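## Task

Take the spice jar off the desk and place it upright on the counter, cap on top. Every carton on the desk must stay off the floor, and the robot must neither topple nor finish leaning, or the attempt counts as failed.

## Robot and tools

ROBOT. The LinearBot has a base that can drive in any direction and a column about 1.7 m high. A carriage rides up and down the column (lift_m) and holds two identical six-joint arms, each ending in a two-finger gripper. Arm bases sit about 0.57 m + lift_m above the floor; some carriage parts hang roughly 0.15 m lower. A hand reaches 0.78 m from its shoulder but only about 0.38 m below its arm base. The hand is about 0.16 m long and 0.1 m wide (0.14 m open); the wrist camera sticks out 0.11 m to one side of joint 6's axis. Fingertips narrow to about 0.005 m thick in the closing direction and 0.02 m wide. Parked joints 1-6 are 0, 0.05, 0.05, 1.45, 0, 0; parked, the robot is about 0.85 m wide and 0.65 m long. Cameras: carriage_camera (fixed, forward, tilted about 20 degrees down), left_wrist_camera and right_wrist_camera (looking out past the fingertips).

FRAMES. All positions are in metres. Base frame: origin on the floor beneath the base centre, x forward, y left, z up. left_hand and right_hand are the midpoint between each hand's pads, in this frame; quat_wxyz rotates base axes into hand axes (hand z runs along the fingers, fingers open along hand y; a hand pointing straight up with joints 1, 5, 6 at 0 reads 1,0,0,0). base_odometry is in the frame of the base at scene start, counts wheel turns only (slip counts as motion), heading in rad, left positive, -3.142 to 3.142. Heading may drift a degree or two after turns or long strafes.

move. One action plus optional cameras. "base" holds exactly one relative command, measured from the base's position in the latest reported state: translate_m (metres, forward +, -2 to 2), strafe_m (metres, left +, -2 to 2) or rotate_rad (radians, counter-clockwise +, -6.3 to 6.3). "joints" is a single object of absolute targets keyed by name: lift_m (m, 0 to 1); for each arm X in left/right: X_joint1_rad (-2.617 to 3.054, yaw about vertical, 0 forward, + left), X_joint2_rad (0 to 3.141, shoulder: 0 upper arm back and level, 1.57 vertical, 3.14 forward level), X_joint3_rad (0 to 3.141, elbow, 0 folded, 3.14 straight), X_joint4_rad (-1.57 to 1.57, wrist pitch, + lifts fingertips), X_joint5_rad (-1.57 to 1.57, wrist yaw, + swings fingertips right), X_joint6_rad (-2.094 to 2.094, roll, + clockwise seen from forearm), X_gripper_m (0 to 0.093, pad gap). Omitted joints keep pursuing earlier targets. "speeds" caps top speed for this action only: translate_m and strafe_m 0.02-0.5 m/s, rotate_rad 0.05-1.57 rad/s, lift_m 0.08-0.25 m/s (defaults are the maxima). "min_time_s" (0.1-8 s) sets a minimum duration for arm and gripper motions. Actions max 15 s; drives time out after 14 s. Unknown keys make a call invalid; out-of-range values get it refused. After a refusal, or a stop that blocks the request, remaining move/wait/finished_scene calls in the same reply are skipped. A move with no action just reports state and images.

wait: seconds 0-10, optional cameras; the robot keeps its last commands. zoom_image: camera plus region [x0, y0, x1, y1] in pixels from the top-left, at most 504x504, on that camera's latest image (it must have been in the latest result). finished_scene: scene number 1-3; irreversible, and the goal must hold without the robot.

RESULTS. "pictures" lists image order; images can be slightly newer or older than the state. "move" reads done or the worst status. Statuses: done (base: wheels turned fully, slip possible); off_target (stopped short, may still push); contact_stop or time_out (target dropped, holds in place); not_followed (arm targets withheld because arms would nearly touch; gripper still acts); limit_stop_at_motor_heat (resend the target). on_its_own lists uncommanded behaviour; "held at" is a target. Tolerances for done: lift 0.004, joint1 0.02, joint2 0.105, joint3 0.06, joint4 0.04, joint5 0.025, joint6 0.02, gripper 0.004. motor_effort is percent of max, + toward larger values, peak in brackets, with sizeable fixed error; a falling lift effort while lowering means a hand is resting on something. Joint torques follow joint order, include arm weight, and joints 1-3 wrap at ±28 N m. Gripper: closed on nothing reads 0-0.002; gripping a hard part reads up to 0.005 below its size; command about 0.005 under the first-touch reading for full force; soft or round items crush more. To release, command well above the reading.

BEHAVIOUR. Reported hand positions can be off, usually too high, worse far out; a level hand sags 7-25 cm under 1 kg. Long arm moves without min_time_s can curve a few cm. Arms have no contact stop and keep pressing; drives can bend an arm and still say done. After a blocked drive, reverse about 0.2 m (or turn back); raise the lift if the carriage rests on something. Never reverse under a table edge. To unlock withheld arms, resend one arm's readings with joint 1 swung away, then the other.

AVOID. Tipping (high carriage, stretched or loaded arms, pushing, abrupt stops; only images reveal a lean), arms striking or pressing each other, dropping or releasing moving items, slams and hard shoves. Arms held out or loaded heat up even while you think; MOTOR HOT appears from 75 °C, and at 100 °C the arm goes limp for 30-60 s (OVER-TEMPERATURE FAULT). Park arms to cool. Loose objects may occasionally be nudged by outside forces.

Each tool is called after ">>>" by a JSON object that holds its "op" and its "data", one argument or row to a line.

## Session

>>> {"op": "move", "data": {
  "joints": {"lift_m": 0.85},
  "cameras": ["carriage_camera"]
}}

>>> {"op": "move", "data": {
  "base": {"rotate_rad": 3.14},
  "cameras": ["carriage_camera"]
}}

Scene clock: 2.73 s.
Joint torques (N m): left_arm=[0.59 4.34 5.93 -0.23 -0.12 -0.04] | right_arm=[-0.02 4.33 7.04 -0.13 -0.01 -0.12]
move: done
base_odometry: x=+0.000 y=+0.000 heading=+0.000
base_status: not commanded
joint_positions: lift_m=+0.850 left_joint1_rad=-0.017 left_joint2_rad=+0.038 left_joint3_rad=+0.047 left_joint4_rad=+1.430 left_joint5_rad=+0.018 left_joint6_rad=-0.006 left_gripper_m=+0.09396 right_joint1_rad=-0.013 right_joint2_rad=+0.048 right_joint3_rad=+0.041 right_joint4_rad=+1.441 right_joint5_rad=+0.022 right_joint6_rad=-0.023 right_gripper_m=+0.09396
joint_status: all done
motor_effort: lift_m=+31(37) drive_wheels=-2(4)
left_hand: x=+0.2657 y=+0.3054 z=+1.8338 quat_wxyz=(+0.998, +0.009, +0.066, -0.012) (m; base frame)
right_hand: x=+0.2677 y=-0.3133 z=+1.8324 quat_wxyz=(+0.997, +0.011, +0.068, -0.019) (m; base frame)
pictures: carriage_camera
Images, in order (width x height): carriage_camera 504x504.

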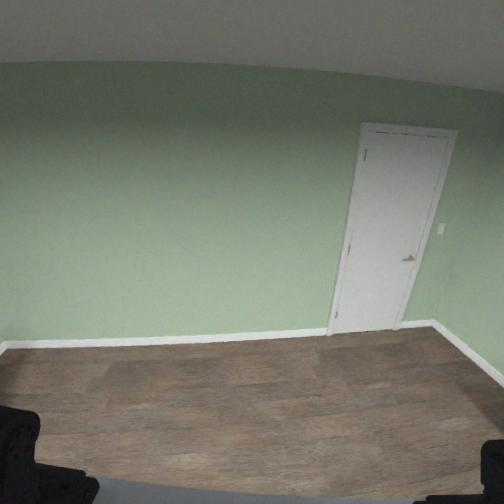

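Scene clock: 7.10 s.
Joint torques (N m): left_arm=[0.57 4.33 5.9 -0.2 -0.13 -0.04] | right_arm=[-0.02 4.38 7.08 -0.11 -0.01 -0.13]
move: done
base_odometry: x=+0.000 y=+0.000 heading=+3.139
base_status: done
joint_positions: lift_m=+0.850 left_joint1_rad=-0.017 left_joint2_rad=+0.038 left_joint3_rad=+0.047 left_joint4_rad=+1.428 left_joint5_rad=+0.018 left_joint6_rad=-0.006 left_gripper_m=+0.09398 right_joint1_rad=-0.013 right_joint2_rad=+0.048 right_joint3_rad=+0.041 right_joint4_rad=+1.439 right_joint5_rad=+0.022 right_joint6_rad=-0.023 right_gripper_m=+0.09398
joint_status: not commanded
motor_effort: lift_m=+31(31) drive_wheels=+7(19)
left_hand: x=+0.2661 y=+0.3054 z=+1.8337 quat_wxyz=(+0.998, +0.009, +0.067, -0.012) (m; base frame)
right_hand: x=+0.2683 y=-0.3133 z=+1.8323 quat_wxyz=(+0.997, +0.011, +0.069, -0.019) (m; base frame)
pictures: carriage_camera
Images, in order (width x height): carriage_camera 504x504.

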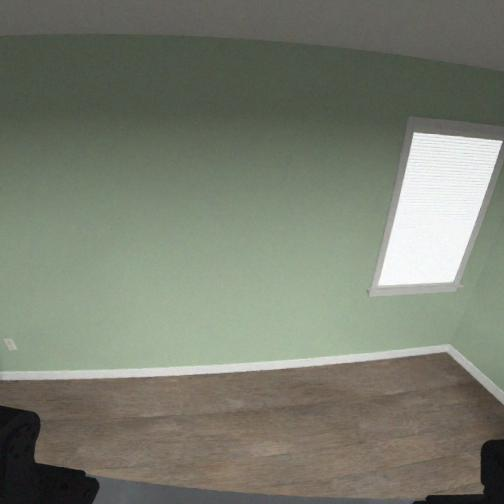

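>>> {"op": "move", "data": {
  "base": {"rotate_rad": 1.57},
  "cameras": ["carriage_camera"]
}}

Scene clock: 15.43 s.
Joint torques (N m): left_arm=[0.58 4.33 5.96 -0.19 -0.14 -0.05] | right_arm=[-0.05 4.34 7.06 -0.11 -0.01 -0.11]
move: done
base_odometry: x=+0.000 y=+0.000 heading=-1.574
base_status: done
joint_positions: lift_m=+0.850 left_joint1_rad=-0.017 left_joint2_rad=+0.038 left_joint3_rad=+0.047 left_joint4_rad=+1.428 left_joint5_rad=+0.018 left_joint6_rad=-0.006 left_gripper_m=+0.09398 right_joint1_rad=-0.013 right_joint2_rad=+0.048 right_joint3_rad=+0.041 right_joint4_rad=+1.439 right_joint5_rad=+0.022 right_joint6_rad=-0.023 right_gripper_m=+0.09398
joint_status: not commanded
motor_effort: lift_m=+31(31) drive_wheels=+8(13)
left_hand: x=+0.2661 y=+0.3054 z=+1.8337 quat_wxyz=(+0.998, +0.009, +0.067, -0.012) (m; base frame)
right_hand: x=+0.2683 y=-0.3133 z=+1.8323 quat_wxyz=(+0.997, +0.011, +0.069, -0.019) (m; base frame)
pictures: carriage_camera
Images, in order (width x height): carriage_camera 504x504.

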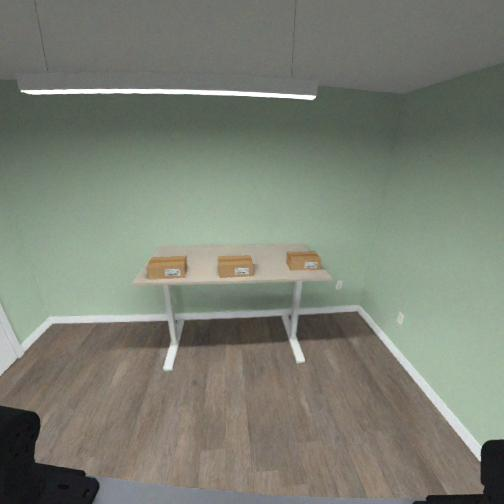

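>>> {"op": "move", "data": {
  "base": {"translate_m": 0.9},
  "speeds": {"translate_m": 0.35},
  "joints": {"lift_m": 0.95},
  "cameras": ["carriage_camera"]
}}

Scene clock: 30.63 s.
Joint torques (N m): left_arm=[0.62 4.26 5.93 -0.2 -0.13 -0.06] | right_arm=[-0.05 4.38 7.09 -0.11 -0.01 -0.12]
move: done
base_odometry: x=-0.002 y=-0.900 heading=-1.573
base_status: done
joint_positions: lift_m=+0.950 left_joint1_rad=-0.017 left_joint2_rad=+0.038 left_joint3_rad=+0.047 left_joint4_rad=+1.428 left_joint5_rad=+0.018 left_joint6_rad=-0.006 left_gripper_m=+0.09398 right_joint1_rad=-0.013 right_joint2_rad=+0.048 right_joint3_rad=+0.041 right_joint4_rad=+1.439 right_joint5_rad=+0.022 right_joint6_rad=-0.023 right_gripper_m=+0.09398
joint_status: all done
motor_effort: lift_m=+31(38) drive_wheels=-12(21)
left_hand: x=+0.2660 y=+0.3054 z=+1.9337 quat_wxyz=(+0.998, +0.009, +0.067, -0.012) (m; base frame)
right_hand: x=+0.2682 y=-0.3133 z=+1.9324 quat_wxyz=(+0.997, +0.011, +0.069, -0.019) (m; base frame)
pictures: carriage_camera
Images, in order (width x height): carriage_camera 504x504.

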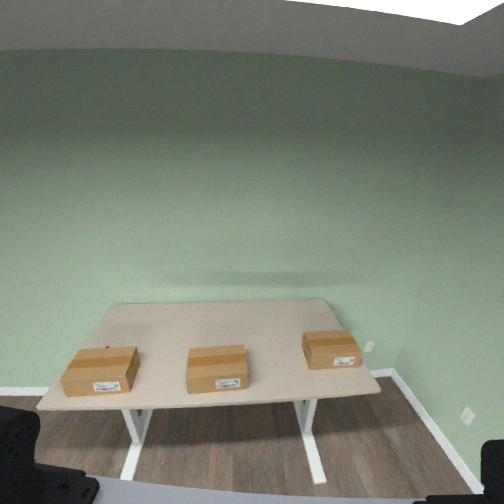

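>>> {"op": "zoom_image", "data": {
  "camera": "carriage_camera",
  "region": [40, 300, 200, 420]
}}

Scaled by 3.150 from the camera's 504x504 image, which has a finer 720x720 frame.

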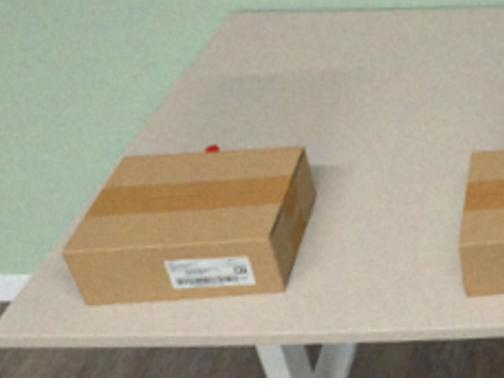

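>>> {"op": "move", "data": {
  "base": {"rotate_rad": 0.06},
  "joints": {"left_joint1_rad": 0.0, "left_joint2_rad": 2.689, "left_joint3_rad": 1.74, "left_joint4_rad": -0.615, "left_joint5_rad": 0, "left_joint6_rad": 0},
  "min_time_s": 2.5,
  "cameras": []
}}

>>> {"op": "move", "data": {
  "base": {"strafe_m": 0.31},
  "speeds": {"strafe_m": 0.3},
  "cameras": []
}}

>>> {"op": "move", "data": {
  "base": {"translate_m": 0.27},
  "speeds": {"translate_m": 0.25},
  "cameras": ["carriage_camera", "left_wrist_camera"]
}}

Scene clock: 76.87 s.
Joint torques (N m): left_arm=[1.07 -14.43 7.38 0.44 -0.19 0.01] | right_arm=[-0.06 4.41 7.06 -0.12 0 -0.11]
move: done
base_odometry: x=-0.002 y=-0.900 heading=-1.514
base_status: done
joint_positions: lift_m=+0.950 left_joint1_rad=-0.005 left_joint2_rad=+2.674 left_joint3_rad=+1.720 left_joint4_rad=-0.599 left_joint5_rad=+0.008 left_joint6_rad=-0.006 left_gripper_m=+0.09399 right_joint1_rad=-0.013 right_joint2_rad=+0.048 right_joint3_rad=+0.041 right_joint4_rad=+1.440 right_joint5_rad=+0.022 right_joint6_rad=-0.023 right_gripper_m=+0.09398
joint_status: all done
motor_effort: lift_m=+31(31) drive_wheels=-9(10)
left_hand: x=+0.6831 y=+0.3054 z=+1.3256 quat_wxyz=(+0.008, +0.000, +1.000, -0.004) (m; base frame)
right_hand: x=+0.2681 y=-0.3133 z=+1.9324 quat_wxyz=(+0.997, +0.011, +0.069, -0.019) (m; base frame)
pictures: none
No camera images: "cameras" was empty.

Scene clock: 79.57 s.
Joint torques (N m): left_arm=[0.44 -14.39 7.31 0.48 -0.16 0.02] | right_arm=[0.01 4.37 7.05 -0.11 0 -0.12]
move: done
base_odometry: x=+0.308 y=-0.883 heading=-1.514
base_status: done
joint_positions: lift_m=+0.950 left_joint1_rad=+0.002 left_joint2_rad=+2.674 left_joint3_rad=+1.720 left_joint4_rad=-0.604 left_joint5_rad=+0.005 left_joint6_rad=-0.006 left_gripper_m=+0.09399 right_joint1_rad=-0.013 right_joint2_rad=+0.048 right_joint3_rad=+0.041 right_joint4_rad=+1.440 right_joint5_rad=+0.022 right_joint6_rad=-0.023 right_gripper_m=+0.09398
joint_status: not commanded
motor_effort: lift_m=+31(31) drive_wheels=-5(14)
left_hand: x=+0.6818 y=+0.3091 z=+1.3256 quat_wxyz=(+0.006, -0.004, +1.000, -0.002) (m; base frame)
right_hand: x=+0.2681 y=-0.3133 z=+1.9324 quat_wxyz=(+0.997, +0.011, +0.069, -0.019) (m; base frame)
pictures: none
No camera images: "cameras" was empty.

Scene clock: 81.93 s.
Joint torques (N m): left_arm=[0.47 -14.43 7.51 0.53 -0.16 0.01] | right_arm=[-0.05 4.36 7.06 -0.12 0 -0.12]
move: done
base_odometry: x=+0.324 y=-1.152 heading=-1.513
base_status: done
joint_positions: lift_m=+0.950 left_joint1_rad=+0.002 left_joint2_rad=+2.674 left_joint3_rad=+1.720 left_joint4_rad=-0.609 left_joint5_rad=+0.005 left_joint6_rad=-0.006 left_gripper_m=+0.09399 right_joint1_rad=-0.013 right_joint2_rad=+0.048 right_joint3_rad=+0.041 right_joint4_rad=+1.440 right_joint5_rad=+0.022 right_joint6_rad=-0.023 right_gripper_m=+0.09398
joint_status: not commanded
motor_effort: lift_m=+31(31) drive_wheels=-9(14)
left_hand: x=+0.6807 y=+0.3091 z=+1.3256 quat_wxyz=(+0.003, -0.004, +1.000, -0.002) (m; base frame)
right_hand: x=+0.2679 y=-0.3133 z=+1.9324 quat_wxyz=(+0.997, +0.011, +0.068, -0.019) (m; base frame)
pictures: carriage_camera, left_wrist_camera
Images, in order (width x height): carriage_camera 504x504, left_wrist_camera 504x504.

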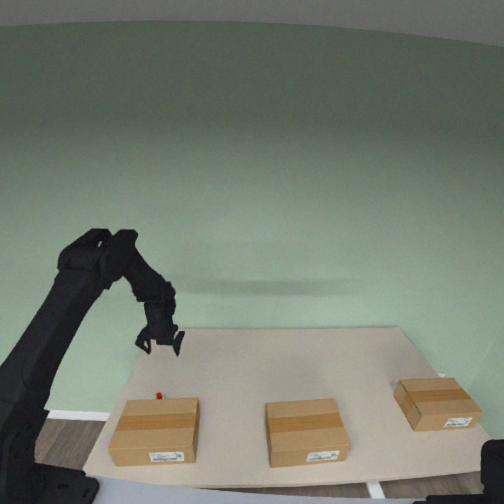

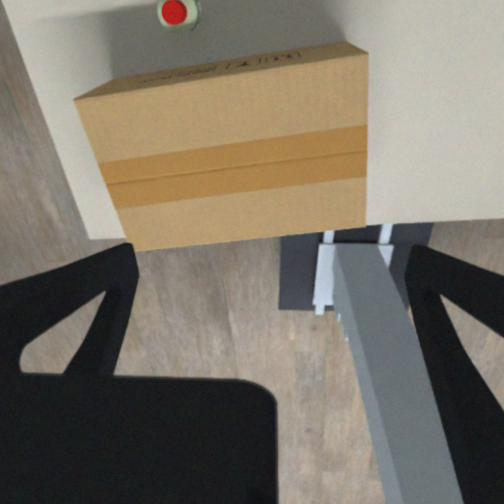

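>>> {"op": "zoom_image", "data": {
  "camera": "left_wrist_camera",
  "region": [60, 0, 300, 120]
}}

Scaled by 2.100 from the camera's 504x504 image, which has a finer 720x720 frame.

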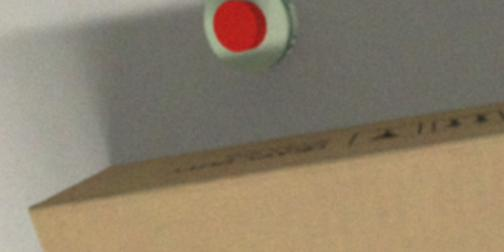

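>>> {"op": "move", "data": {
  "base": {"translate_m": 0.08},
  "speeds": {"translate_m": 0.2},
  "joints": {"lift_m": 0.87, "left_joint1_rad": 0.181, "left_joint2_rad": 2.796, "left_joint3_rad": 1.705, "left_joint4_rad": -0.475, "left_joint5_rad": 0, "left_joint6_rad": 0},
  "min_time_s": 2,
  "cameras": ["carriage_camera", "left_wrist_camera"]
}}

Scene clock: 122.37 s.
Joint torques (N m): left_arm=[0.91 -13.87 3.73 0.78 -0.17 0.02] | right_arm=[-0.01 4.37 6.99 -0.1 0 -0.11]
move: done
base_odometry: x=+0.328 y=-1.232 heading=-1.513
base_status: done
joint_positions: lift_m=+0.870 left_joint1_rad=+0.176 left_joint2_rad=+2.776 left_joint3_rad=+1.716 left_joint4_rad=-0.488 left_joint5_rad=+0.005 left_joint6_rad=-0.006 left_gripper_m=+0.09399 right_joint1_rad=-0.013 right_joint2_rad=+0.048 right_joint3_rad=+0.041 right_joint4_rad=+1.438 right_joint5_rad=+0.022 right_joint6_rad=-0.023 right_gripper_m=+0.09398
joint_status: all done
motor_effort: lift_m=+27(29) drive_wheels=+4(14)
left_hand: x=+0.6705 y=+0.3863 z=+1.2026 quat_wxyz=(+0.012, -0.091, +0.996, -0.001) (m; base frame)
right_hand: x=+0.2684 y=-0.3133 z=+1.8526 quat_wxyz=(+0.997, +0.011, +0.069, -0.019) (m; base frame)
pictures: carriage_camera, left_wrist_camera
Images, in order (width x height): carriage_camera 504x504, left_wrist_camera 504x504.

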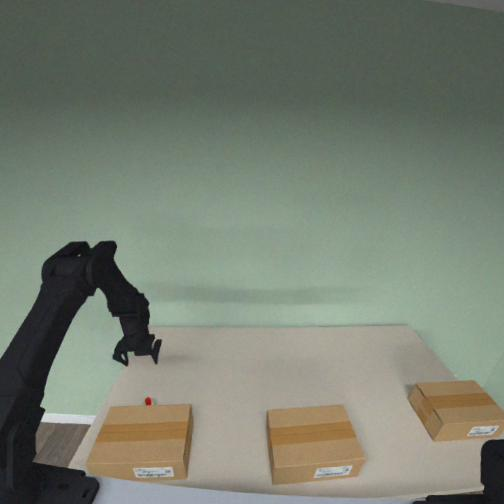

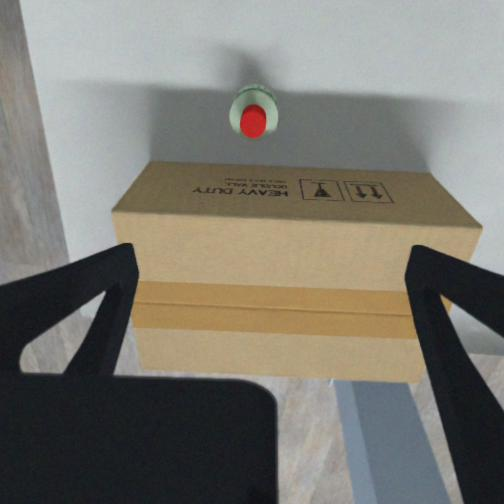

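>>> {"op": "zoom_image", "data": {
  "camera": "left_wrist_camera",
  "region": [190, 50, 320, 180]
}}

Scaled by 3.877 from the camera's 504x504 image, which has a finer 720x720 frame.

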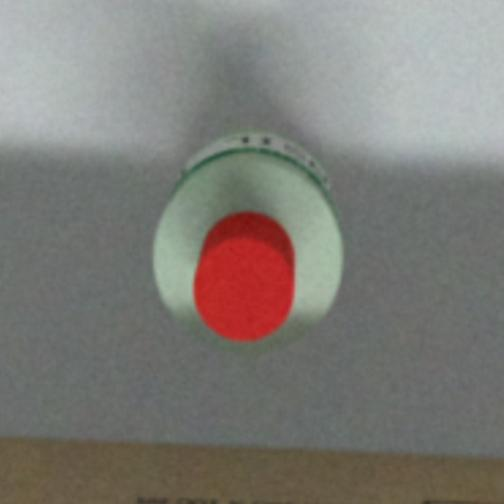

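>>> {"op": "move", "data": {
  "joints": {"lift_m": 0.8, "left_joint1_rad": 0.206, "left_joint2_rad": 2.86, "left_joint3_rad": 1.861, "left_joint4_rad": -0.572, "left_joint5_rad": 0, "left_joint6_rad": 0},
  "min_time_s": 1,
  "speeds": {"lift_m": 0.15},
  "cameras": ["carriage_camera", "left_wrist_camera"]
}}

Scene clock: 157.83 s.
Joint torques (N m): left_arm=[0.9 -14.45 7.05 0.46 -0.17 0.01] | right_arm=[-0.01 4.36 6.97 -0.1 0 -0.12]
move: done
base_odometry: x=+0.328 y=-1.232 heading=-1.513
base_status: not commanded
joint_positions: lift_m=+0.800 left_joint1_rad=+0.202 left_joint2_rad=+2.839 left_joint3_rad=+1.842 left_joint4_rad=-0.557 left_joint5_rad=+0.005 left_joint6_rad=-0.006 left_gripper_m=+0.09399 right_joint1_rad=-0.013 right_joint2_rad=+0.048 right_joint3_rad=+0.041 right_joint4_rad=+1.438 right_joint5_rad=+0.022 right_joint6_rad=-0.023 right_gripper_m=+0.09398
joint_status: all done
motor_effort: lift_m=+28(28) drive_wheels=-6(9)
left_hand: x=+0.6832 y=+0.4005 z=+1.1277 quat_wxyz=(+0.009, -0.104, +0.995, -0.001) (m; base frame)
right_hand: x=+0.2684 y=-0.3133 z=+1.7826 quat_wxyz=(+0.997, +0.011, +0.069, -0.019) (m; base frame)
pictures: carriage_camera, left_wrist_camera
Images, in order (width x height): carriage_camera 504x504, left_wrist_camera 504x504.

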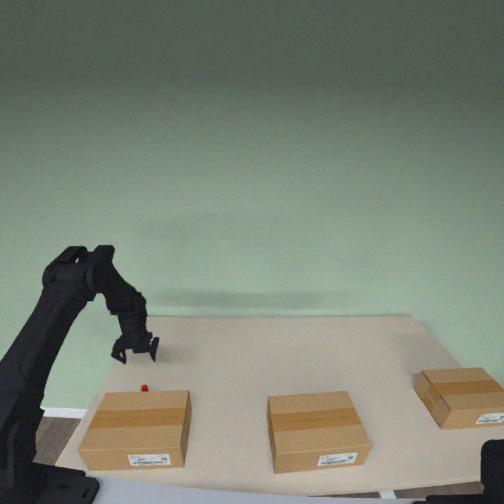

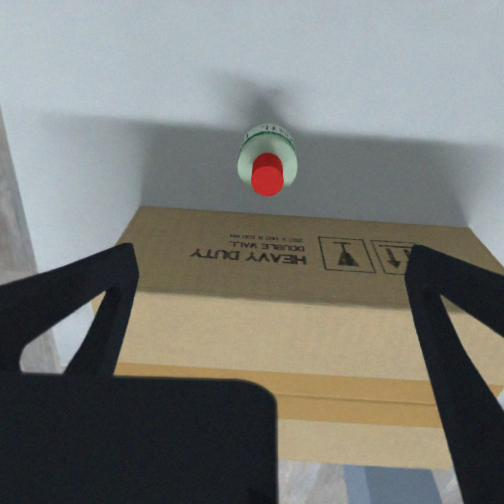

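>>> {"op": "zoom_image", "data": {
  "camera": "left_wrist_camera",
  "region": [200, 100, 340, 240]
}}

Scaled by 3.600 from the camera's 504x504 image, which has a finer 720x720 frame.

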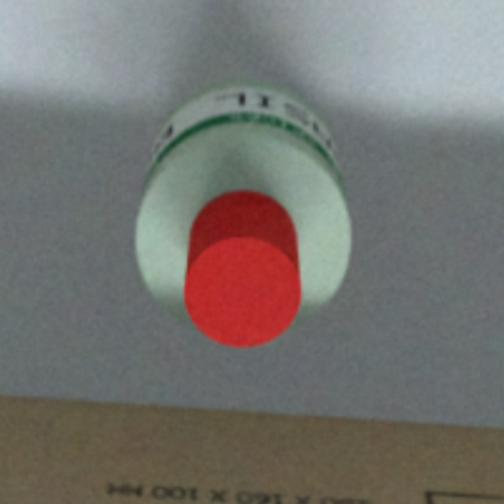

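>>> {"op": "zoom_image", "data": {
  "camera": "carriage_camera",
  "region": [100, 340, 200, 440]
}}

Scaled by 5.040 from the camera's 504x504 image, which has a finer 720x720 frame.

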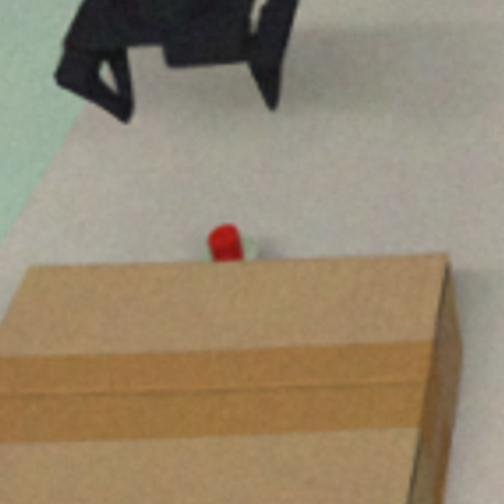

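>>> {"op": "move", "data": {
  "joints": {"lift_m": 0.745, "left_joint1_rad": 0.213, "left_joint2_rad": 2.842, "left_joint3_rad": 1.8, "left_joint4_rad": -0.535, "left_joint5_rad": 0, "left_joint6_rad": 0},
  "min_time_s": 1,
  "speeds": {"lift_m": 0.12},
  "cameras": ["left_wrist_camera"]
}}

Scene clock: 209.13 s.
Joint torques (N m): left_arm=[0.94 -16.03 3.82 0.71 -0.17 0.01] | right_arm=[-0.01 4.31 7.09 -0.1 0 -0.12]
move: done
base_odometry: x=+0.328 y=-1.232 heading=-1.513
base_status: not commanded
joint_positions: lift_m=+0.745 left_joint1_rad=+0.208 left_joint2_rad=+2.841 left_joint3_rad=+1.811 left_joint4_rad=-0.548 left_joint5_rad=+0.005 left_joint6_rad=-0.006 left_gripper_m=+0.09399 right_joint1_rad=-0.013 right_joint2_rad=+0.048 right_joint3_rad=+0.041 right_joint4_rad=+1.438 right_joint5_rad=+0.022 right_joint6_rad=-0.023 right_gripper_m=+0.09398
joint_status: all done
motor_effort: lift_m=+28(29) drive_wheels=-7(9)
left_hand: x=+0.6714 y=+0.4008 z=+1.0664 quat_wxyz=(-0.003, -0.107, +0.994, -0.003) (m; base frame)
right_hand: x=+0.2684 y=-0.3133 z=+1.7276 quat_wxyz=(+0.997, +0.011, +0.069, -0.019) (m; base frame)
pictures: left_wrist_camera
Images, in order (width x height): left_wrist_camera 504x504.

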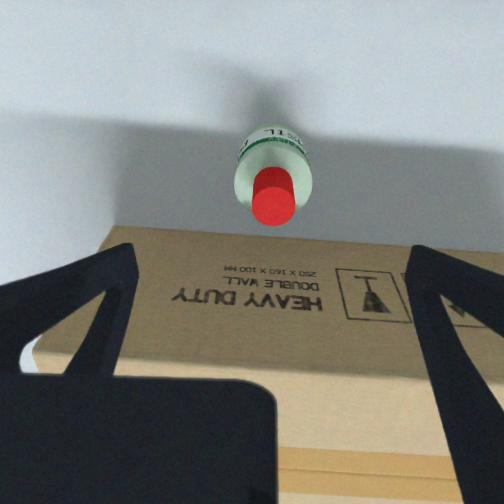

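>>> {"op": "move", "data": {
  "joints": {"lift_m": 0.7},
  "speeds": {"lift_m": 0.12},
  "cameras": ["left_wrist_camera"]
}}

Scene clock: 217.80 s.
Joint torques (N m): left_arm=[1.02 -16.1 4.23 0.62 -0.17 0] | right_arm=[-0.02 4.33 7.01 -0.09 -0.02 -0.11]
move: done
base_odometry: x=+0.328 y=-1.232 heading=-1.513
base_status: not commanded
joint_positions: lift_m=+0.700 left_joint1_rad=+0.208 left_joint2_rad=+2.841 left_joint3_rad=+1.807 left_joint4_rad=-0.540 left_joint5_rad=+0.005 left_joint6_rad=-0.006 left_gripper_m=+0.09399 right_joint1_rad=-0.013 right_joint2_rad=+0.048 right_joint3_rad=+0.041 right_joint4_rad=+1.438 right_joint5_rad=+0.022 right_joint6_rad=-0.023 right_gripper_m=+0.09398
joint_status: all done
motor_effort: lift_m=+28(28) drive_wheels=-8(8)
left_hand: x=+0.6717 y=+0.4009 z=+1.0207 quat_wxyz=(-0.001, -0.107, +0.994, -0.002) (m; base frame)
right_hand: x=+0.2684 y=-0.3133 z=+1.6826 quat_wxyz=(+0.997, +0.011, +0.069, -0.019) (m; base frame)
pictures: left_wrist_camera
Images, in order (width x height): left_wrist_camera 504x504.

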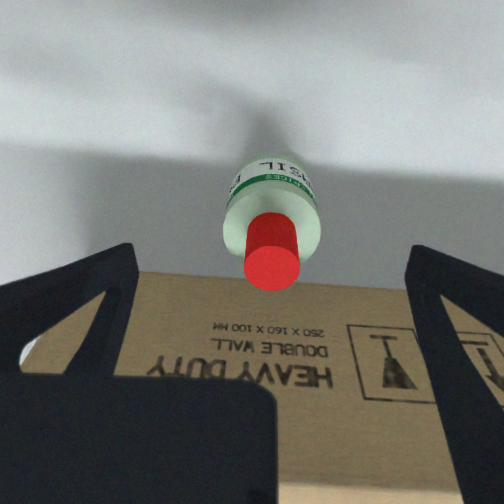

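>>> {"op": "move", "data": {
  "joints": {"lift_m": 0.675, "left_joint2_rad": 2.819, "left_joint3_rad": 1.757, "left_joint4_rad": -0.512},
  "min_time_s": 1,
  "speeds": {"lift_m": 0.1},
  "cameras": ["left_wrist_camera"]
}}

Scene clock: 229.00 s.
Joint torques (N m): left_arm=[0.96 -17.99 3.62 0.68 -0.17 0.02] | right_arm=[-0.02 4.41 7.04 -0.09 -0.01 -0.12]
move: done
base_odometry: x=+0.328 y=-1.232 heading=-1.513
base_status: not commanded
joint_positions: lift_m=+0.675 left_joint1_rad=+0.208 left_joint2_rad=+2.841 left_joint3_rad=+1.768 left_joint4_rad=-0.525 left_joint5_rad=+0.005 left_joint6_rad=-0.006 left_gripper_m=+0.09399 right_joint1_rad=-0.013 right_joint2_rad=+0.048 right_joint3_rad=+0.041 right_joint4_rad=+1.438 right_joint5_rad=+0.022 right_joint6_rad=-0.023 right_gripper_m=+0.09398
joint_status: all done
motor_effort: lift_m=+27(28) drive_wheels=+6(9)
left_hand: x=+0.6588 y=+0.3982 z=+0.9890 quat_wxyz=(-0.013, -0.107, +0.994, -0.004) (m; base frame)
right_hand: x=+0.2684 y=-0.3133 z=+1.6576 quat_wxyz=(+0.997, +0.011, +0.069, -0.019) (m; base frame)
pictures: left_wrist_camera
Images, in order (width x height): left_wrist_camera 504x504.

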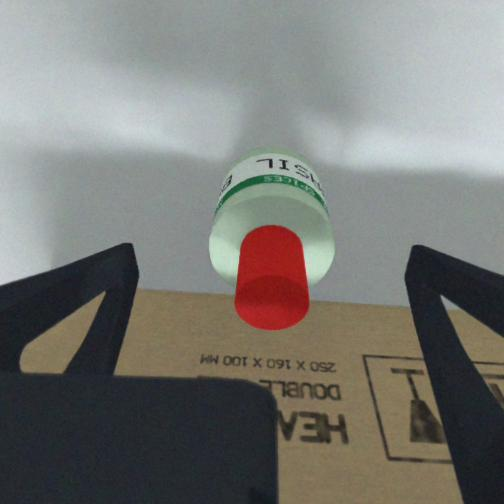

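>>> {"op": "move", "data": {
  "joints": {"lift_m": 0.674, "left_joint4_rad": -0.485},
  "min_time_s": 0.7,
  "speeds": {"lift_m": 0.1},
  "cameras": ["left_wrist_camera"]
}}

Scene clock: 241.13 s.
Joint torques (N m): left_arm=[1.02 -18.1 3.79 0.71 -0.16 0] | right_arm=[0.01 4.38 7.04 -0.09 -0.01 -0.11]
move: done
base_odometry: x=+0.328 y=-1.232 heading=-1.513
base_status: not commanded
joint_positions: lift_m=+0.674 left_joint1_rad=+0.208 left_joint2_rad=+2.841 left_joint3_rad=+1.766 left_joint4_rad=-0.498 left_joint5_rad=+0.005 left_joint6_rad=-0.006 left_gripper_m=+0.09399 right_joint1_rad=-0.013 right_joint2_rad=+0.047 right_joint3_rad=+0.041 right_joint4_rad=+1.438 right_joint5_rad=+0.022 right_joint6_rad=-0.023 right_gripper_m=+0.09398
joint_status: all done
motor_effort: lift_m=+26(27) drive_wheels=+4(6)
left_hand: x=+0.6647 y=+0.3994 z=+0.9878 quat_wxyz=(+0.000, -0.107, +0.994, -0.002) (m; base frame)
right_hand: x=+0.2683 y=-0.3133 z=+1.6567 quat_wxyz=(+0.997, +0.011, +0.069, -0.019) (m; base frame)
pictures: left_wrist_camera
Images, in order (width x height): left_wrist_camera 504x504.

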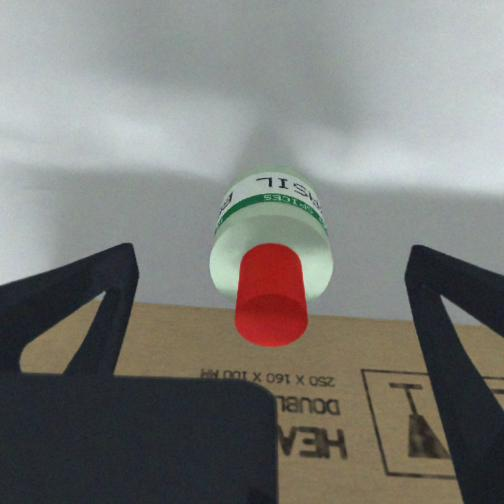

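>>> {"op": "move", "data": {
  "joints": {"left_gripper_m": 0.03},
  "min_time_s": 2,
  "cameras": ["left_wrist_camera"]
}}

Scene clock: 253.67 s.
Joint torques (N m): left_arm=[1.01 -18.09 3.81 0.71 -0.17 0.01] | right_arm=[0.03 4.37 7.06 -0.1 -0.01 -0.12]
move: off_target
base_odometry: x=+0.328 y=-1.232 heading=-1.513
base_status: not commanded
joint_positions: lift_m=+0.674 left_joint1_rad=+0.208 left_joint2_rad=+2.841 left_joint3_rad=+1.766 left_joint4_rad=-0.497 left_joint5_rad=+0.005 left_joint6_rad=-0.006 left_gripper_m=+0.03672 right_joint1_rad=-0.013 right_joint2_rad=+0.047 right_joint3_rad=+0.041 right_joint4_rad=+1.438 right_joint5_rad=+0.022 right_joint6_rad=-0.023 right_gripper_m=+0.09398
joint_status: left_gripper_m off_target (ended at +0.03674, target +0.03000)
motor_effort: lift_m=+26(27) drive_wheels=+4(7)
left_hand: x=+0.6649 y=+0.3995 z=+0.9878 quat_wxyz=(+0.000, -0.107, +0.994, -0.002) (m; base frame)
right_hand: x=+0.2683 y=-0.3133 z=+1.6567 quat_wxyz=(+0.997, +0.011, +0.069, -0.019) (m; base frame)
pictures: left_wrist_camera
Images, in order (width x height): left_wrist_camera 504x504.

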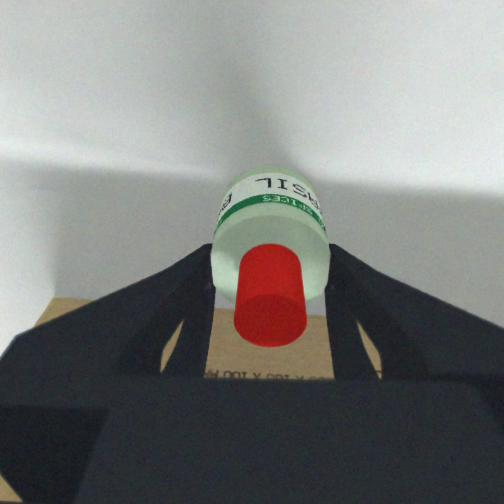

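>>> {"op": "move", "data": {
  "joints": {"lift_m": 0.86},
  "speeds": {"lift_m": 0.18},
  "cameras": ["left_wrist_camera"]
}}

>>> {"op": "move", "data": {
  "base": {"translate_m": -0.5},
  "speeds": {"translate_m": 0.3},
  "joints": {"left_joint1_rad": 0.0, "left_joint2_rad": 1.57, "left_joint3_rad": 1.57, "left_joint4_rad": -1.56, "left_joint5_rad": 0, "left_joint6_rad": 0},
  "min_time_s": 3,
  "cameras": ["left_wrist_camera", "carriage_camera"]
}}

>>> {"op": "move", "data": {
  "base": {"rotate_rad": 3.083},
  "joints": {"lift_m": 0.7},
  "speeds": {"rotate_rad": 0.9, "lift_m": 0.15},
  "cameras": ["carriage_camera", "left_wrist_camera"]
}}

Scene clock: 268.23 s.
Joint torques (N m): left_arm=[0.99 -17.96 4.08 0.66 -0.16 0.02] | right_arm=[-0.01 4.38 6.99 -0.1 -0.01 -0.12]
move: done
base_odometry: x=+0.328 y=-1.232 heading=-1.513
base_status: not commanded
joint_positions: lift_m=+0.860 left_joint1_rad=+0.208 left_joint2_rad=+2.839 left_joint3_rad=+1.763 left_joint4_rad=-0.490 left_joint5_rad=+0.005 left_joint6_rad=-0.006 left_gripper_m=+0.03671 right_joint1_rad=-0.013 right_joint2_rad=+0.047 right_joint3_rad=+0.041 right_joint4_rad=+1.438 right_joint5_rad=+0.022 right_joint6_rad=-0.023 right_gripper_m=+0.09398
joint_status: all done
motor_effort: lift_m=+31(38) drive_wheels=+4(9)
left_hand: x=+0.6659 y=+0.3997 z=+1.1735 quat_wxyz=(+0.003, -0.107, +0.994, -0.002) (m; base frame)
right_hand: x=+0.2683 y=-0.3133 z=+1.8423 quat_wxyz=(+0.997, +0.011, +0.069, -0.019) (m; base frame)
pictures: left_wrist_camera
Images, in order (width x height): left_wrist_camera 504x504.

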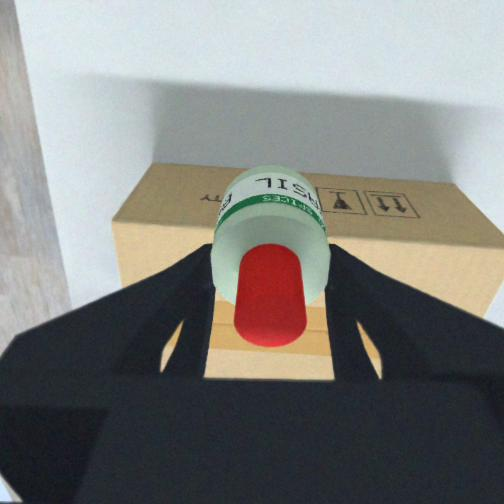

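Scene clock: 271.53 s.
Joint torques (N m): left_arm=[0.24 -9.58 5.12 0.49 -0.16 0.01] | right_arm=[-0.01 4.38 7.01 -0.11 -0.02 -0.11]
move: done
base_odometry: x=+0.300 y=-0.733 heading=-1.513
base_status: done
joint_positions: lift_m=+0.860 left_joint1_rad=+0.005 left_joint2_rad=+1.590 left_joint3_rad=+1.584 left_joint4_rad=-1.546 left_joint5_rad=+0.004 left_joint6_rad=-0.006 left_gripper_m=+0.03671 right_joint1_rad=-0.013 right_joint2_rad=+0.047 right_joint3_rad=+0.041 right_joint4_rad=+1.438 right_joint5_rad=+0.022 right_joint6_rad=-0.023 right_gripper_m=+0.09398
joint_status: all done
motor_effort: lift_m=+31(31) drive_wheels=-3(15)
left_hand: x=+0.5078 y=+0.3096 z=+1.6045 quat_wxyz=(+0.009, -0.005, +1.000, -0.002) (m; base frame)
right_hand: x=+0.2684 y=-0.3133 z=+1.8423 quat_wxyz=(+0.997, +0.011, +0.069, -0.019) (m; base frame)
pictures: carriage_camera, left_wrist_camera
Images, in order (width x height): carriage_camera 504x504, left_wrist_camera 504x504.

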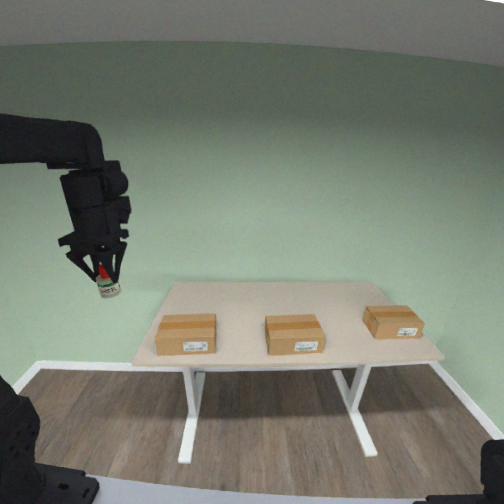

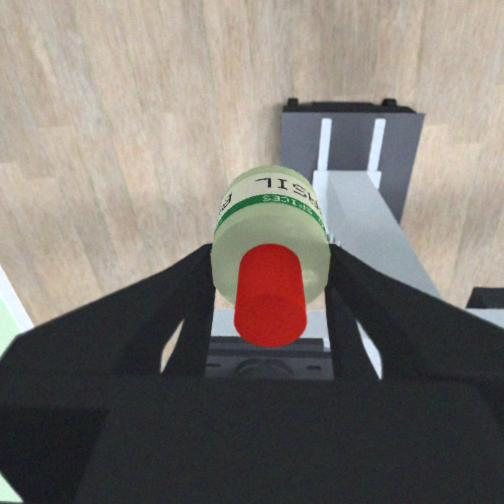

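Scene clock: 276.37 s.
Joint torques (N m): left_arm=[0.53 -9.25 5.71 0.52 -0.15 0.01] | right_arm=[-0.01 4.4 6.98 -0.1 -0.02 -0.12]
move: done
base_odometry: x=+0.300 y=-0.733 heading=+1.570
base_status: done
joint_positions: lift_m=+0.700 left_joint1_rad=+0.002 left_joint2_rad=+1.588 left_joint3_rad=+1.577 left_joint4_rad=-1.554 left_joint5_rad=+0.003 left_joint6_rad=-0.006 left_gripper_m=+0.03670 right_joint1_rad=-0.013 right_joint2_rad=+0.047 right_joint3_rad=+0.041 right_joint4_rad=+1.438 right_joint5_rad=+0.022 right_joint6_rad=-0.023 right_gripper_m=+0.09400
joint_status: all done
motor_effort: lift_m=+28(30) drive_wheels=+7(16)
left_hand: x=+0.5045 y=+0.3090 z=+1.4437 quat_wxyz=(+0.003, -0.004, +1.000, -0.002) (m; base frame)
right_hand: x=+0.2684 y=-0.3133 z=+1.6826 quat_wxyz=(+0.997, +0.011, +0.069, -0.019) (m; base frame)
pictures: carriage_camera, left_wrist_camera
Images, in order (width x height): carriage_camera 504x504, left_wrist_camera 504x504.

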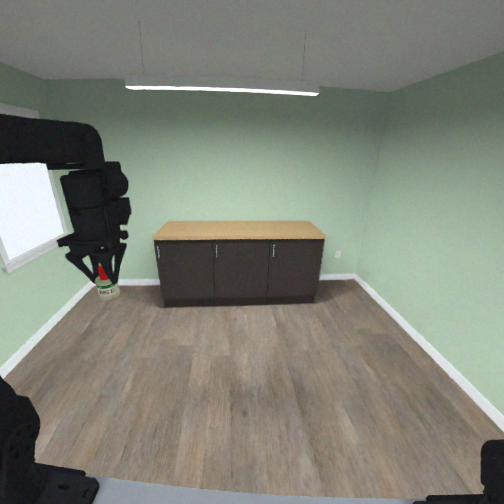

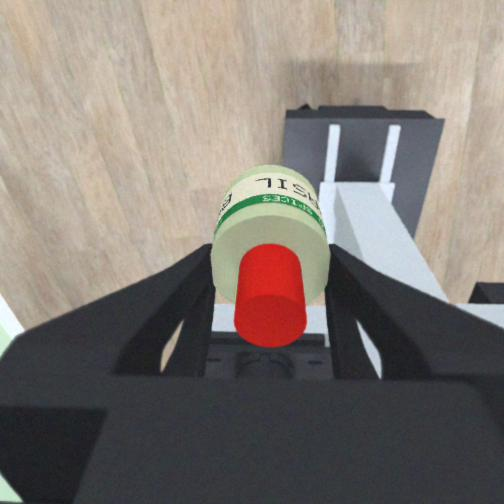

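>>> {"op": "move", "data": {
  "base": {"translate_m": 1.7},
  "speeds": {"translate_m": 0.42},
  "cameras": ["carriage_camera", "left_wrist_camera"]
}}

>>> {"op": "zoom_image", "data": {
  "camera": "carriage_camera",
  "region": [50, 220, 150, 320]
}}

Scene clock: 290.90 s.
Joint torques (N m): left_arm=[0.46 -9.24 5.76 0.53 -0.14 0.02] | right_arm=[0.01 4.41 6.98 -0.09 -0.01 -0.12]
move: done
base_odometry: x=+0.298 y=+0.967 heading=+1.571
base_status: done
joint_positions: lift_m=+0.700 left_joint1_rad=+0.002 left_joint2_rad=+1.587 left_joint3_rad=+1.577 left_joint4_rad=-1.557 left_joint5_rad=+0.003 left_joint6_rad=-0.006 left_gripper_m=+0.03670 right_joint1_rad=-0.013 right_joint2_rad=+0.047 right_joint3_rad=+0.041 right_joint4_rad=+1.439 right_joint5_rad=+0.022 right_joint6_rad=-0.023 right_gripper_m=+0.09400
joint_status: not commanded
motor_effort: lift_m=+28(28) drive_wheels=-11(24)
left_hand: x=+0.5035 y=+0.3090 z=+1.4438 quat_wxyz=(+0.002, -0.004, +1.000, -0.001) (m; base frame)
right_hand: x=+0.2682 y=-0.3133 z=+1.6826 quat_wxyz=(+0.997, +0.011, +0.069, -0.019) (m; base frame)
pictures: carriage_camera, left_wrist_camera
Images, in order (width x height): carriage_camera 504x504, left_wrist_camera 504x504.

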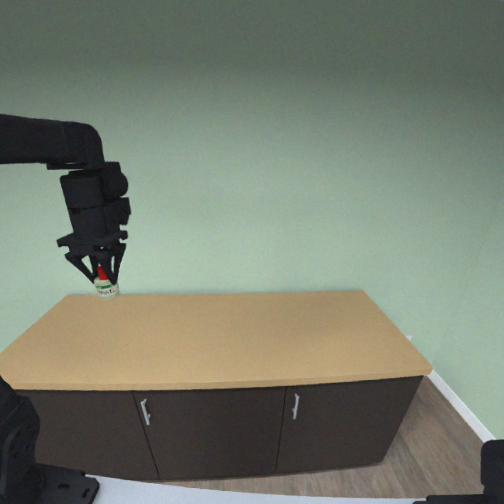

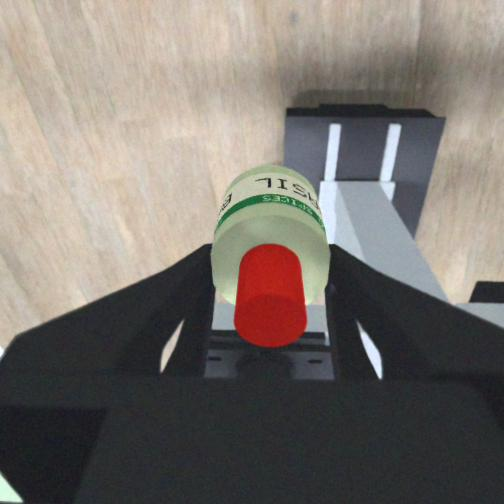

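Scaled by 5.040 from the camera's 504x504 image, which has a finer 720x720 frame.

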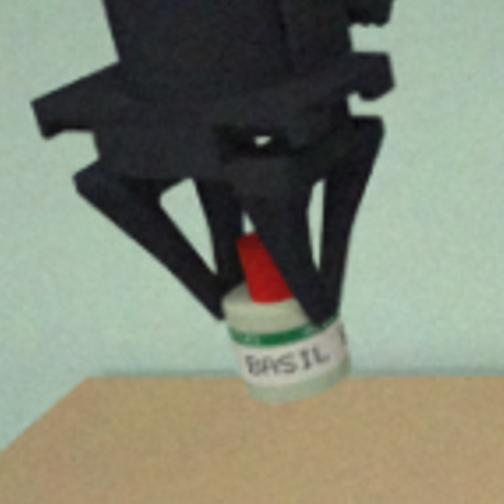

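>>> {"op": "move", "data": {
  "base": {"translate_m": 0.28},
  "speeds": {"translate_m": 0.25},
  "joints": {"left_joint1_rad": 0.0, "left_joint2_rad": 2.689, "left_joint3_rad": 1.74, "left_joint4_rad": -0.625, "left_joint5_rad": 0, "left_joint6_rad": 0},
  "min_time_s": 2.5,
  "cameras": ["carriage_camera", "left_wrist_camera"]
}}

>>> {"op": "move", "data": {
  "joints": {"lift_m": 0.59},
  "speeds": {"lift_m": 0.15},
  "cameras": ["carriage_camera", "left_wrist_camera"]
}}

Scene clock: 308.43 s.
Joint torques (N m): left_arm=[0.5 -14.15 7.34 0.67 -0.14 0.01] | right_arm=[0.03 4.42 7.06 -0.12 -0.01 -0.12]
move: done
base_odometry: x=+0.298 y=+1.247 heading=+1.572
base_status: done
joint_positions: lift_m=+0.700 left_joint1_rad=+0.002 left_joint2_rad=+2.672 left_joint3_rad=+1.719 left_joint4_rad=-0.638 left_joint5_rad=+0.002 left_joint6_rad=-0.006 left_gripper_m=+0.03670 right_joint1_rad=-0.013 right_joint2_rad=+0.047 right_joint3_rad=+0.041 right_joint4_rad=+1.439 right_joint5_rad=+0.022 right_joint6_rad=-0.023 right_gripper_m=+0.09400
joint_status: all done
motor_effort: lift_m=+27(28) drive_wheels=-11(17)
left_hand: x=+0.6741 y=+0.3094 z=+1.0768 quat_wxyz=(-0.010, -0.004, +1.000, -0.001) (m; base frame)
right_hand: x=+0.2681 y=-0.3133 z=+1.6826 quat_wxyz=(+0.997, +0.011, +0.069, -0.019) (m; base frame)
pictures: carriage_camera, left_wrist_camera
Images, in order (width x height): carriage_camera 504x504, left_wrist_camera 504x504.

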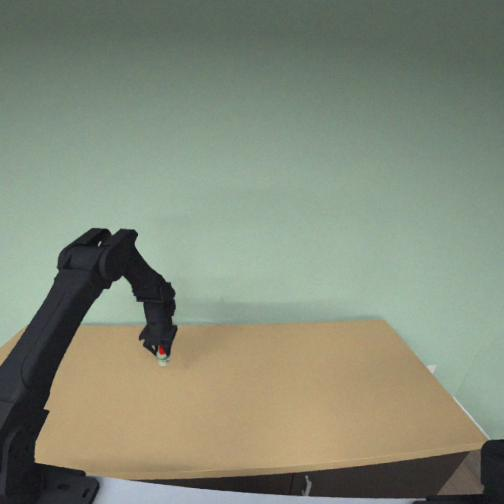

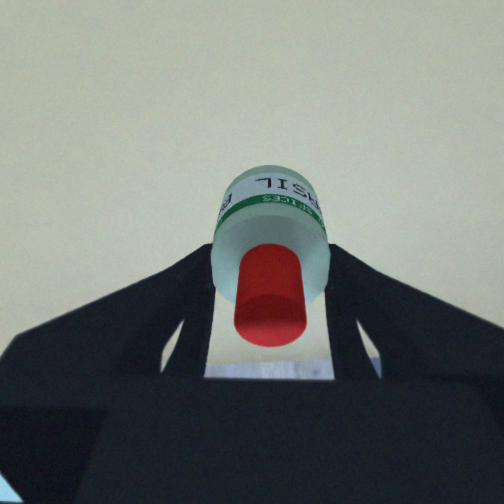

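Scene clock: 309.60 s.
Joint torques (N m): left_arm=[0.59 -15.25 6.64 0.6 -0.14 0.01] | right_arm=[0.01 4.4 6.99 -0.11 -0.01 -0.12]
move: done
base_odometry: x=+0.298 y=+1.247 heading=+1.572
base_status: not commanded
joint_positions: lift_m=+0.590 left_joint1_rad=+0.002 left_joint2_rad=+2.683 left_joint3_rad=+1.726 left_joint4_rad=-0.631 left_joint5_rad=+0.002 left_joint6_rad=-0.006 left_gripper_m=+0.03670 right_joint1_rad=-0.013 right_joint2_rad=+0.047 right_joint3_rad=+0.041 right_joint4_rad=+1.439 right_joint5_rad=+0.022 right_joint6_rad=-0.023 right_gripper_m=+0.09400
joint_status: all done
motor_effort: lift_m=+28(28) drive_wheels=-9(12)
left_hand: x=+0.6754 y=+0.3094 z=+0.9634 quat_wxyz=(-0.009, -0.004, +1.000, -0.001) (m; base frame)
right_hand: x=+0.2681 y=-0.3133 z=+1.5726 quat_wxyz=(+0.997, +0.011, +0.069, -0.019) (m; base frame)
pictures: carriage_camera, left_wrist_camera
Images, in order (width x height): carriage_camera 504x504, left_wrist_camera 504x504.

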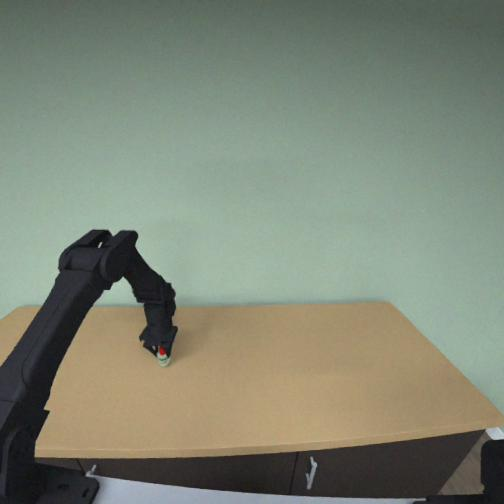

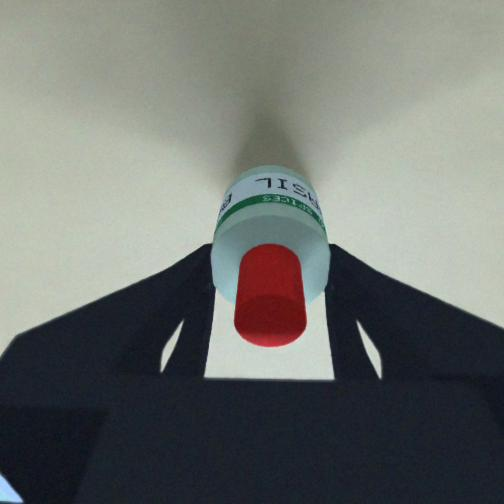

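>>> {"op": "move", "data": {
  "joints": {"lift_m": 0.573, "left_joint4_rad": -0.603},
  "speeds": {"lift_m": 0.1},
  "min_time_s": 0.7,
  "cameras": ["left_wrist_camera"]
}}

>>> {"op": "move", "data": {
  "joints": {"lift_m": 0.566},
  "speeds": {"lift_m": 0.08},
  "cameras": ["left_wrist_camera"]
}}

Scene clock: 315.37 s.
Joint torques (N m): left_arm=[0.42 -15.34 6.22 0.83 -0.15 0.03] | right_arm=[0.01 4.38 7.04 -0.1 0 -0.13]
move: done
base_odometry: x=+0.298 y=+1.247 heading=+1.572
base_status: not commanded
joint_positions: lift_m=+0.573 left_joint1_rad=+0.002 left_joint2_rad=+2.683 left_joint3_rad=+1.731 left_joint4_rad=-0.625 left_joint5_rad=+0.002 left_joint6_rad=-0.006 left_gripper_m=+0.03670 right_joint1_rad=-0.013 right_joint2_rad=+0.047 right_joint3_rad=+0.041 right_joint4_rad=+1.439 right_joint5_rad=+0.022 right_joint6_rad=-0.023 right_gripper_m=+0.09400
joint_status: all done
motor_effort: lift_m=+26(28) drive_wheels=+7(10)
left_hand: x=+0.6788 y=+0.3094 z=+0.9474 quat_wxyz=(-0.003, -0.004, +1.000, -0.001) (m; base frame)
right_hand: x=+0.2681 y=-0.3133 z=+1.5558 quat_wxyz=(+0.997, +0.011, +0.069, -0.019) (m; base frame)
pictures: left_wrist_camera
Images, in order (width x height): left_wrist_camera 504x504.

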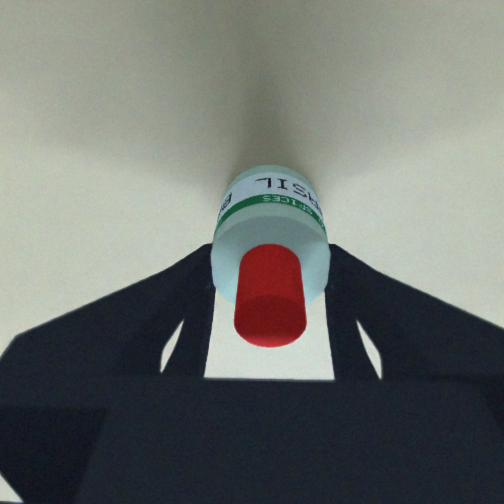

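Scene clock: 315.83 s.
Joint torques (N m): left_arm=[0.42 -14.23 5.78 0.98 -0.15 0.01] | right_arm=[-0.01 4.42 7.01 -0.1 0 -0.12]
move: done
base_odometry: x=+0.298 y=+1.247 heading=+1.572
base_status: not commanded
joint_positions: lift_m=+0.566 left_joint1_rad=+0.002 left_joint2_rad=+2.671 left_joint3_rad=+1.736 left_joint4_rad=-0.637 left_joint5_rad=+0.002 left_joint6_rad=-0.006 left_gripper_m=+0.03670 right_joint1_rad=-0.013 right_joint2_rad=+0.047 right_joint3_rad=+0.041 right_joint4_rad=+1.439 right_joint5_rad=+0.022 right_joint6_rad=-0.023 right_gripper_m=+0.09400
joint_status: all done
motor_effort: lift_m=+25(28) drive_wheels=+5(9)
left_hand: x=+0.6816 y=+0.3094 z=+0.9468 quat_wxyz=(-0.001, -0.004, +1.000, -0.001) (m; base frame)
right_hand: x=+0.2681 y=-0.3133 z=+1.5489 quat_wxyz=(+0.997, +0.011, +0.069, -0.019) (m; base frame)
pictures: left_wrist_camera
Images, in order (width x height): left_wrist_camera 504x504.

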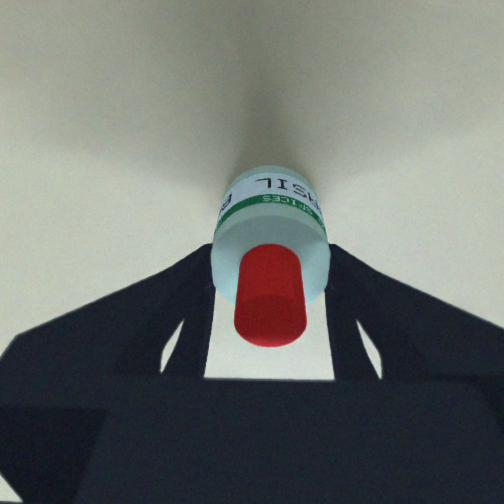

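>>> {"op": "move", "data": {
  "joints": {"lift_m": 0.57},
  "speeds": {"lift_m": 0.08},
  "cameras": []
}}

>>> {"op": "move", "data": {
  "joints": {"left_gripper_m": 0.085},
  "min_time_s": 2,
  "cameras": ["left_wrist_camera"]
}}

Scene clock: 323.17 s.
Joint torques (N m): left_arm=[0.47 -14.5 5.78 0.77 -0.14 0.02] | right_arm=[-0.01 4.4 7.01 -0.11 -0.01 -0.11]
move: done
base_odometry: x=+0.298 y=+1.247 heading=+1.572
base_status: not commanded
joint_positions: lift_m=+0.570 left_joint1_rad=+0.002 left_joint2_rad=+2.673 left_joint3_rad=+1.736 left_joint4_rad=-0.616 left_joint5_rad=+0.002 left_joint6_rad=-0.006 left_gripper_m=+0.03670 right_joint1_rad=-0.013 right_joint2_rad=+0.047 right_joint3_rad=+0.041 right_joint4_rad=+1.439 right_joint5_rad=+0.022 right_joint6_rad=-0.023 right_gripper_m=+0.09400
joint_status: all done
motor_effort: lift_m=+31(36) drive_wheels=+5(9)
left_hand: x=+0.6862 y=+0.3094 z=+0.9493 quat_wxyz=(+0.009, -0.004, +1.000, -0.001) (m; base frame)
right_hand: x=+0.2681 y=-0.3133 z=+1.5523 quat_wxyz=(+0.997, +0.011, +0.069, -0.019) (m; base frame)
pictures: none
No camera images: "cameras" was empty.

Scene clock: 325.43 s.
Joint torques (N m): left_arm=[0.47 -14.35 5.78 0.76 -0.13 0.02] | right_arm=[-0.01 4.33 7.02 -0.11 -0.01 -0.11]
move: done
base_odometry: x=+0.298 y=+1.247 heading=+1.572
base_status: not commanded
joint_positions: lift_m=+0.570 left_joint1_rad=+0.002 left_joint2_rad=+2.673 left_joint3_rad=+1.736 left_joint4_rad=-0.614 left_joint5_rad=+0.002 left_joint6_rad=-0.006 left_gripper_m=+0.08492 right_joint1_rad=-0.013 right_joint2_rad=+0.047 right_joint3_rad=+0.041 right_joint4_rad=+1.439 right_joint5_rad=+0.022 right_joint6_rad=-0.023 right_gripper_m=+0.09400
joint_status: all done
motor_effort: lift_m=+31(32) drive_wheels=+6(10)
left_hand: x=+0.6866 y=+0.3094 z=+0.9493 quat_wxyz=(+0.010, -0.004, +1.000, -0.001) (m; base frame)
right_hand: x=+0.2681 y=-0.3133 z=+1.5523 quat_wxyz=(+0.997, +0.011, +0.069, -0.019) (m; base frame)
pictures: left_wrist_camera
Images, in order (width x height): left_wrist_camera 504x504.

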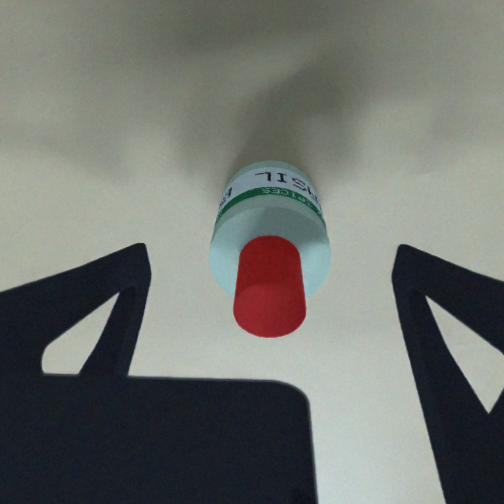

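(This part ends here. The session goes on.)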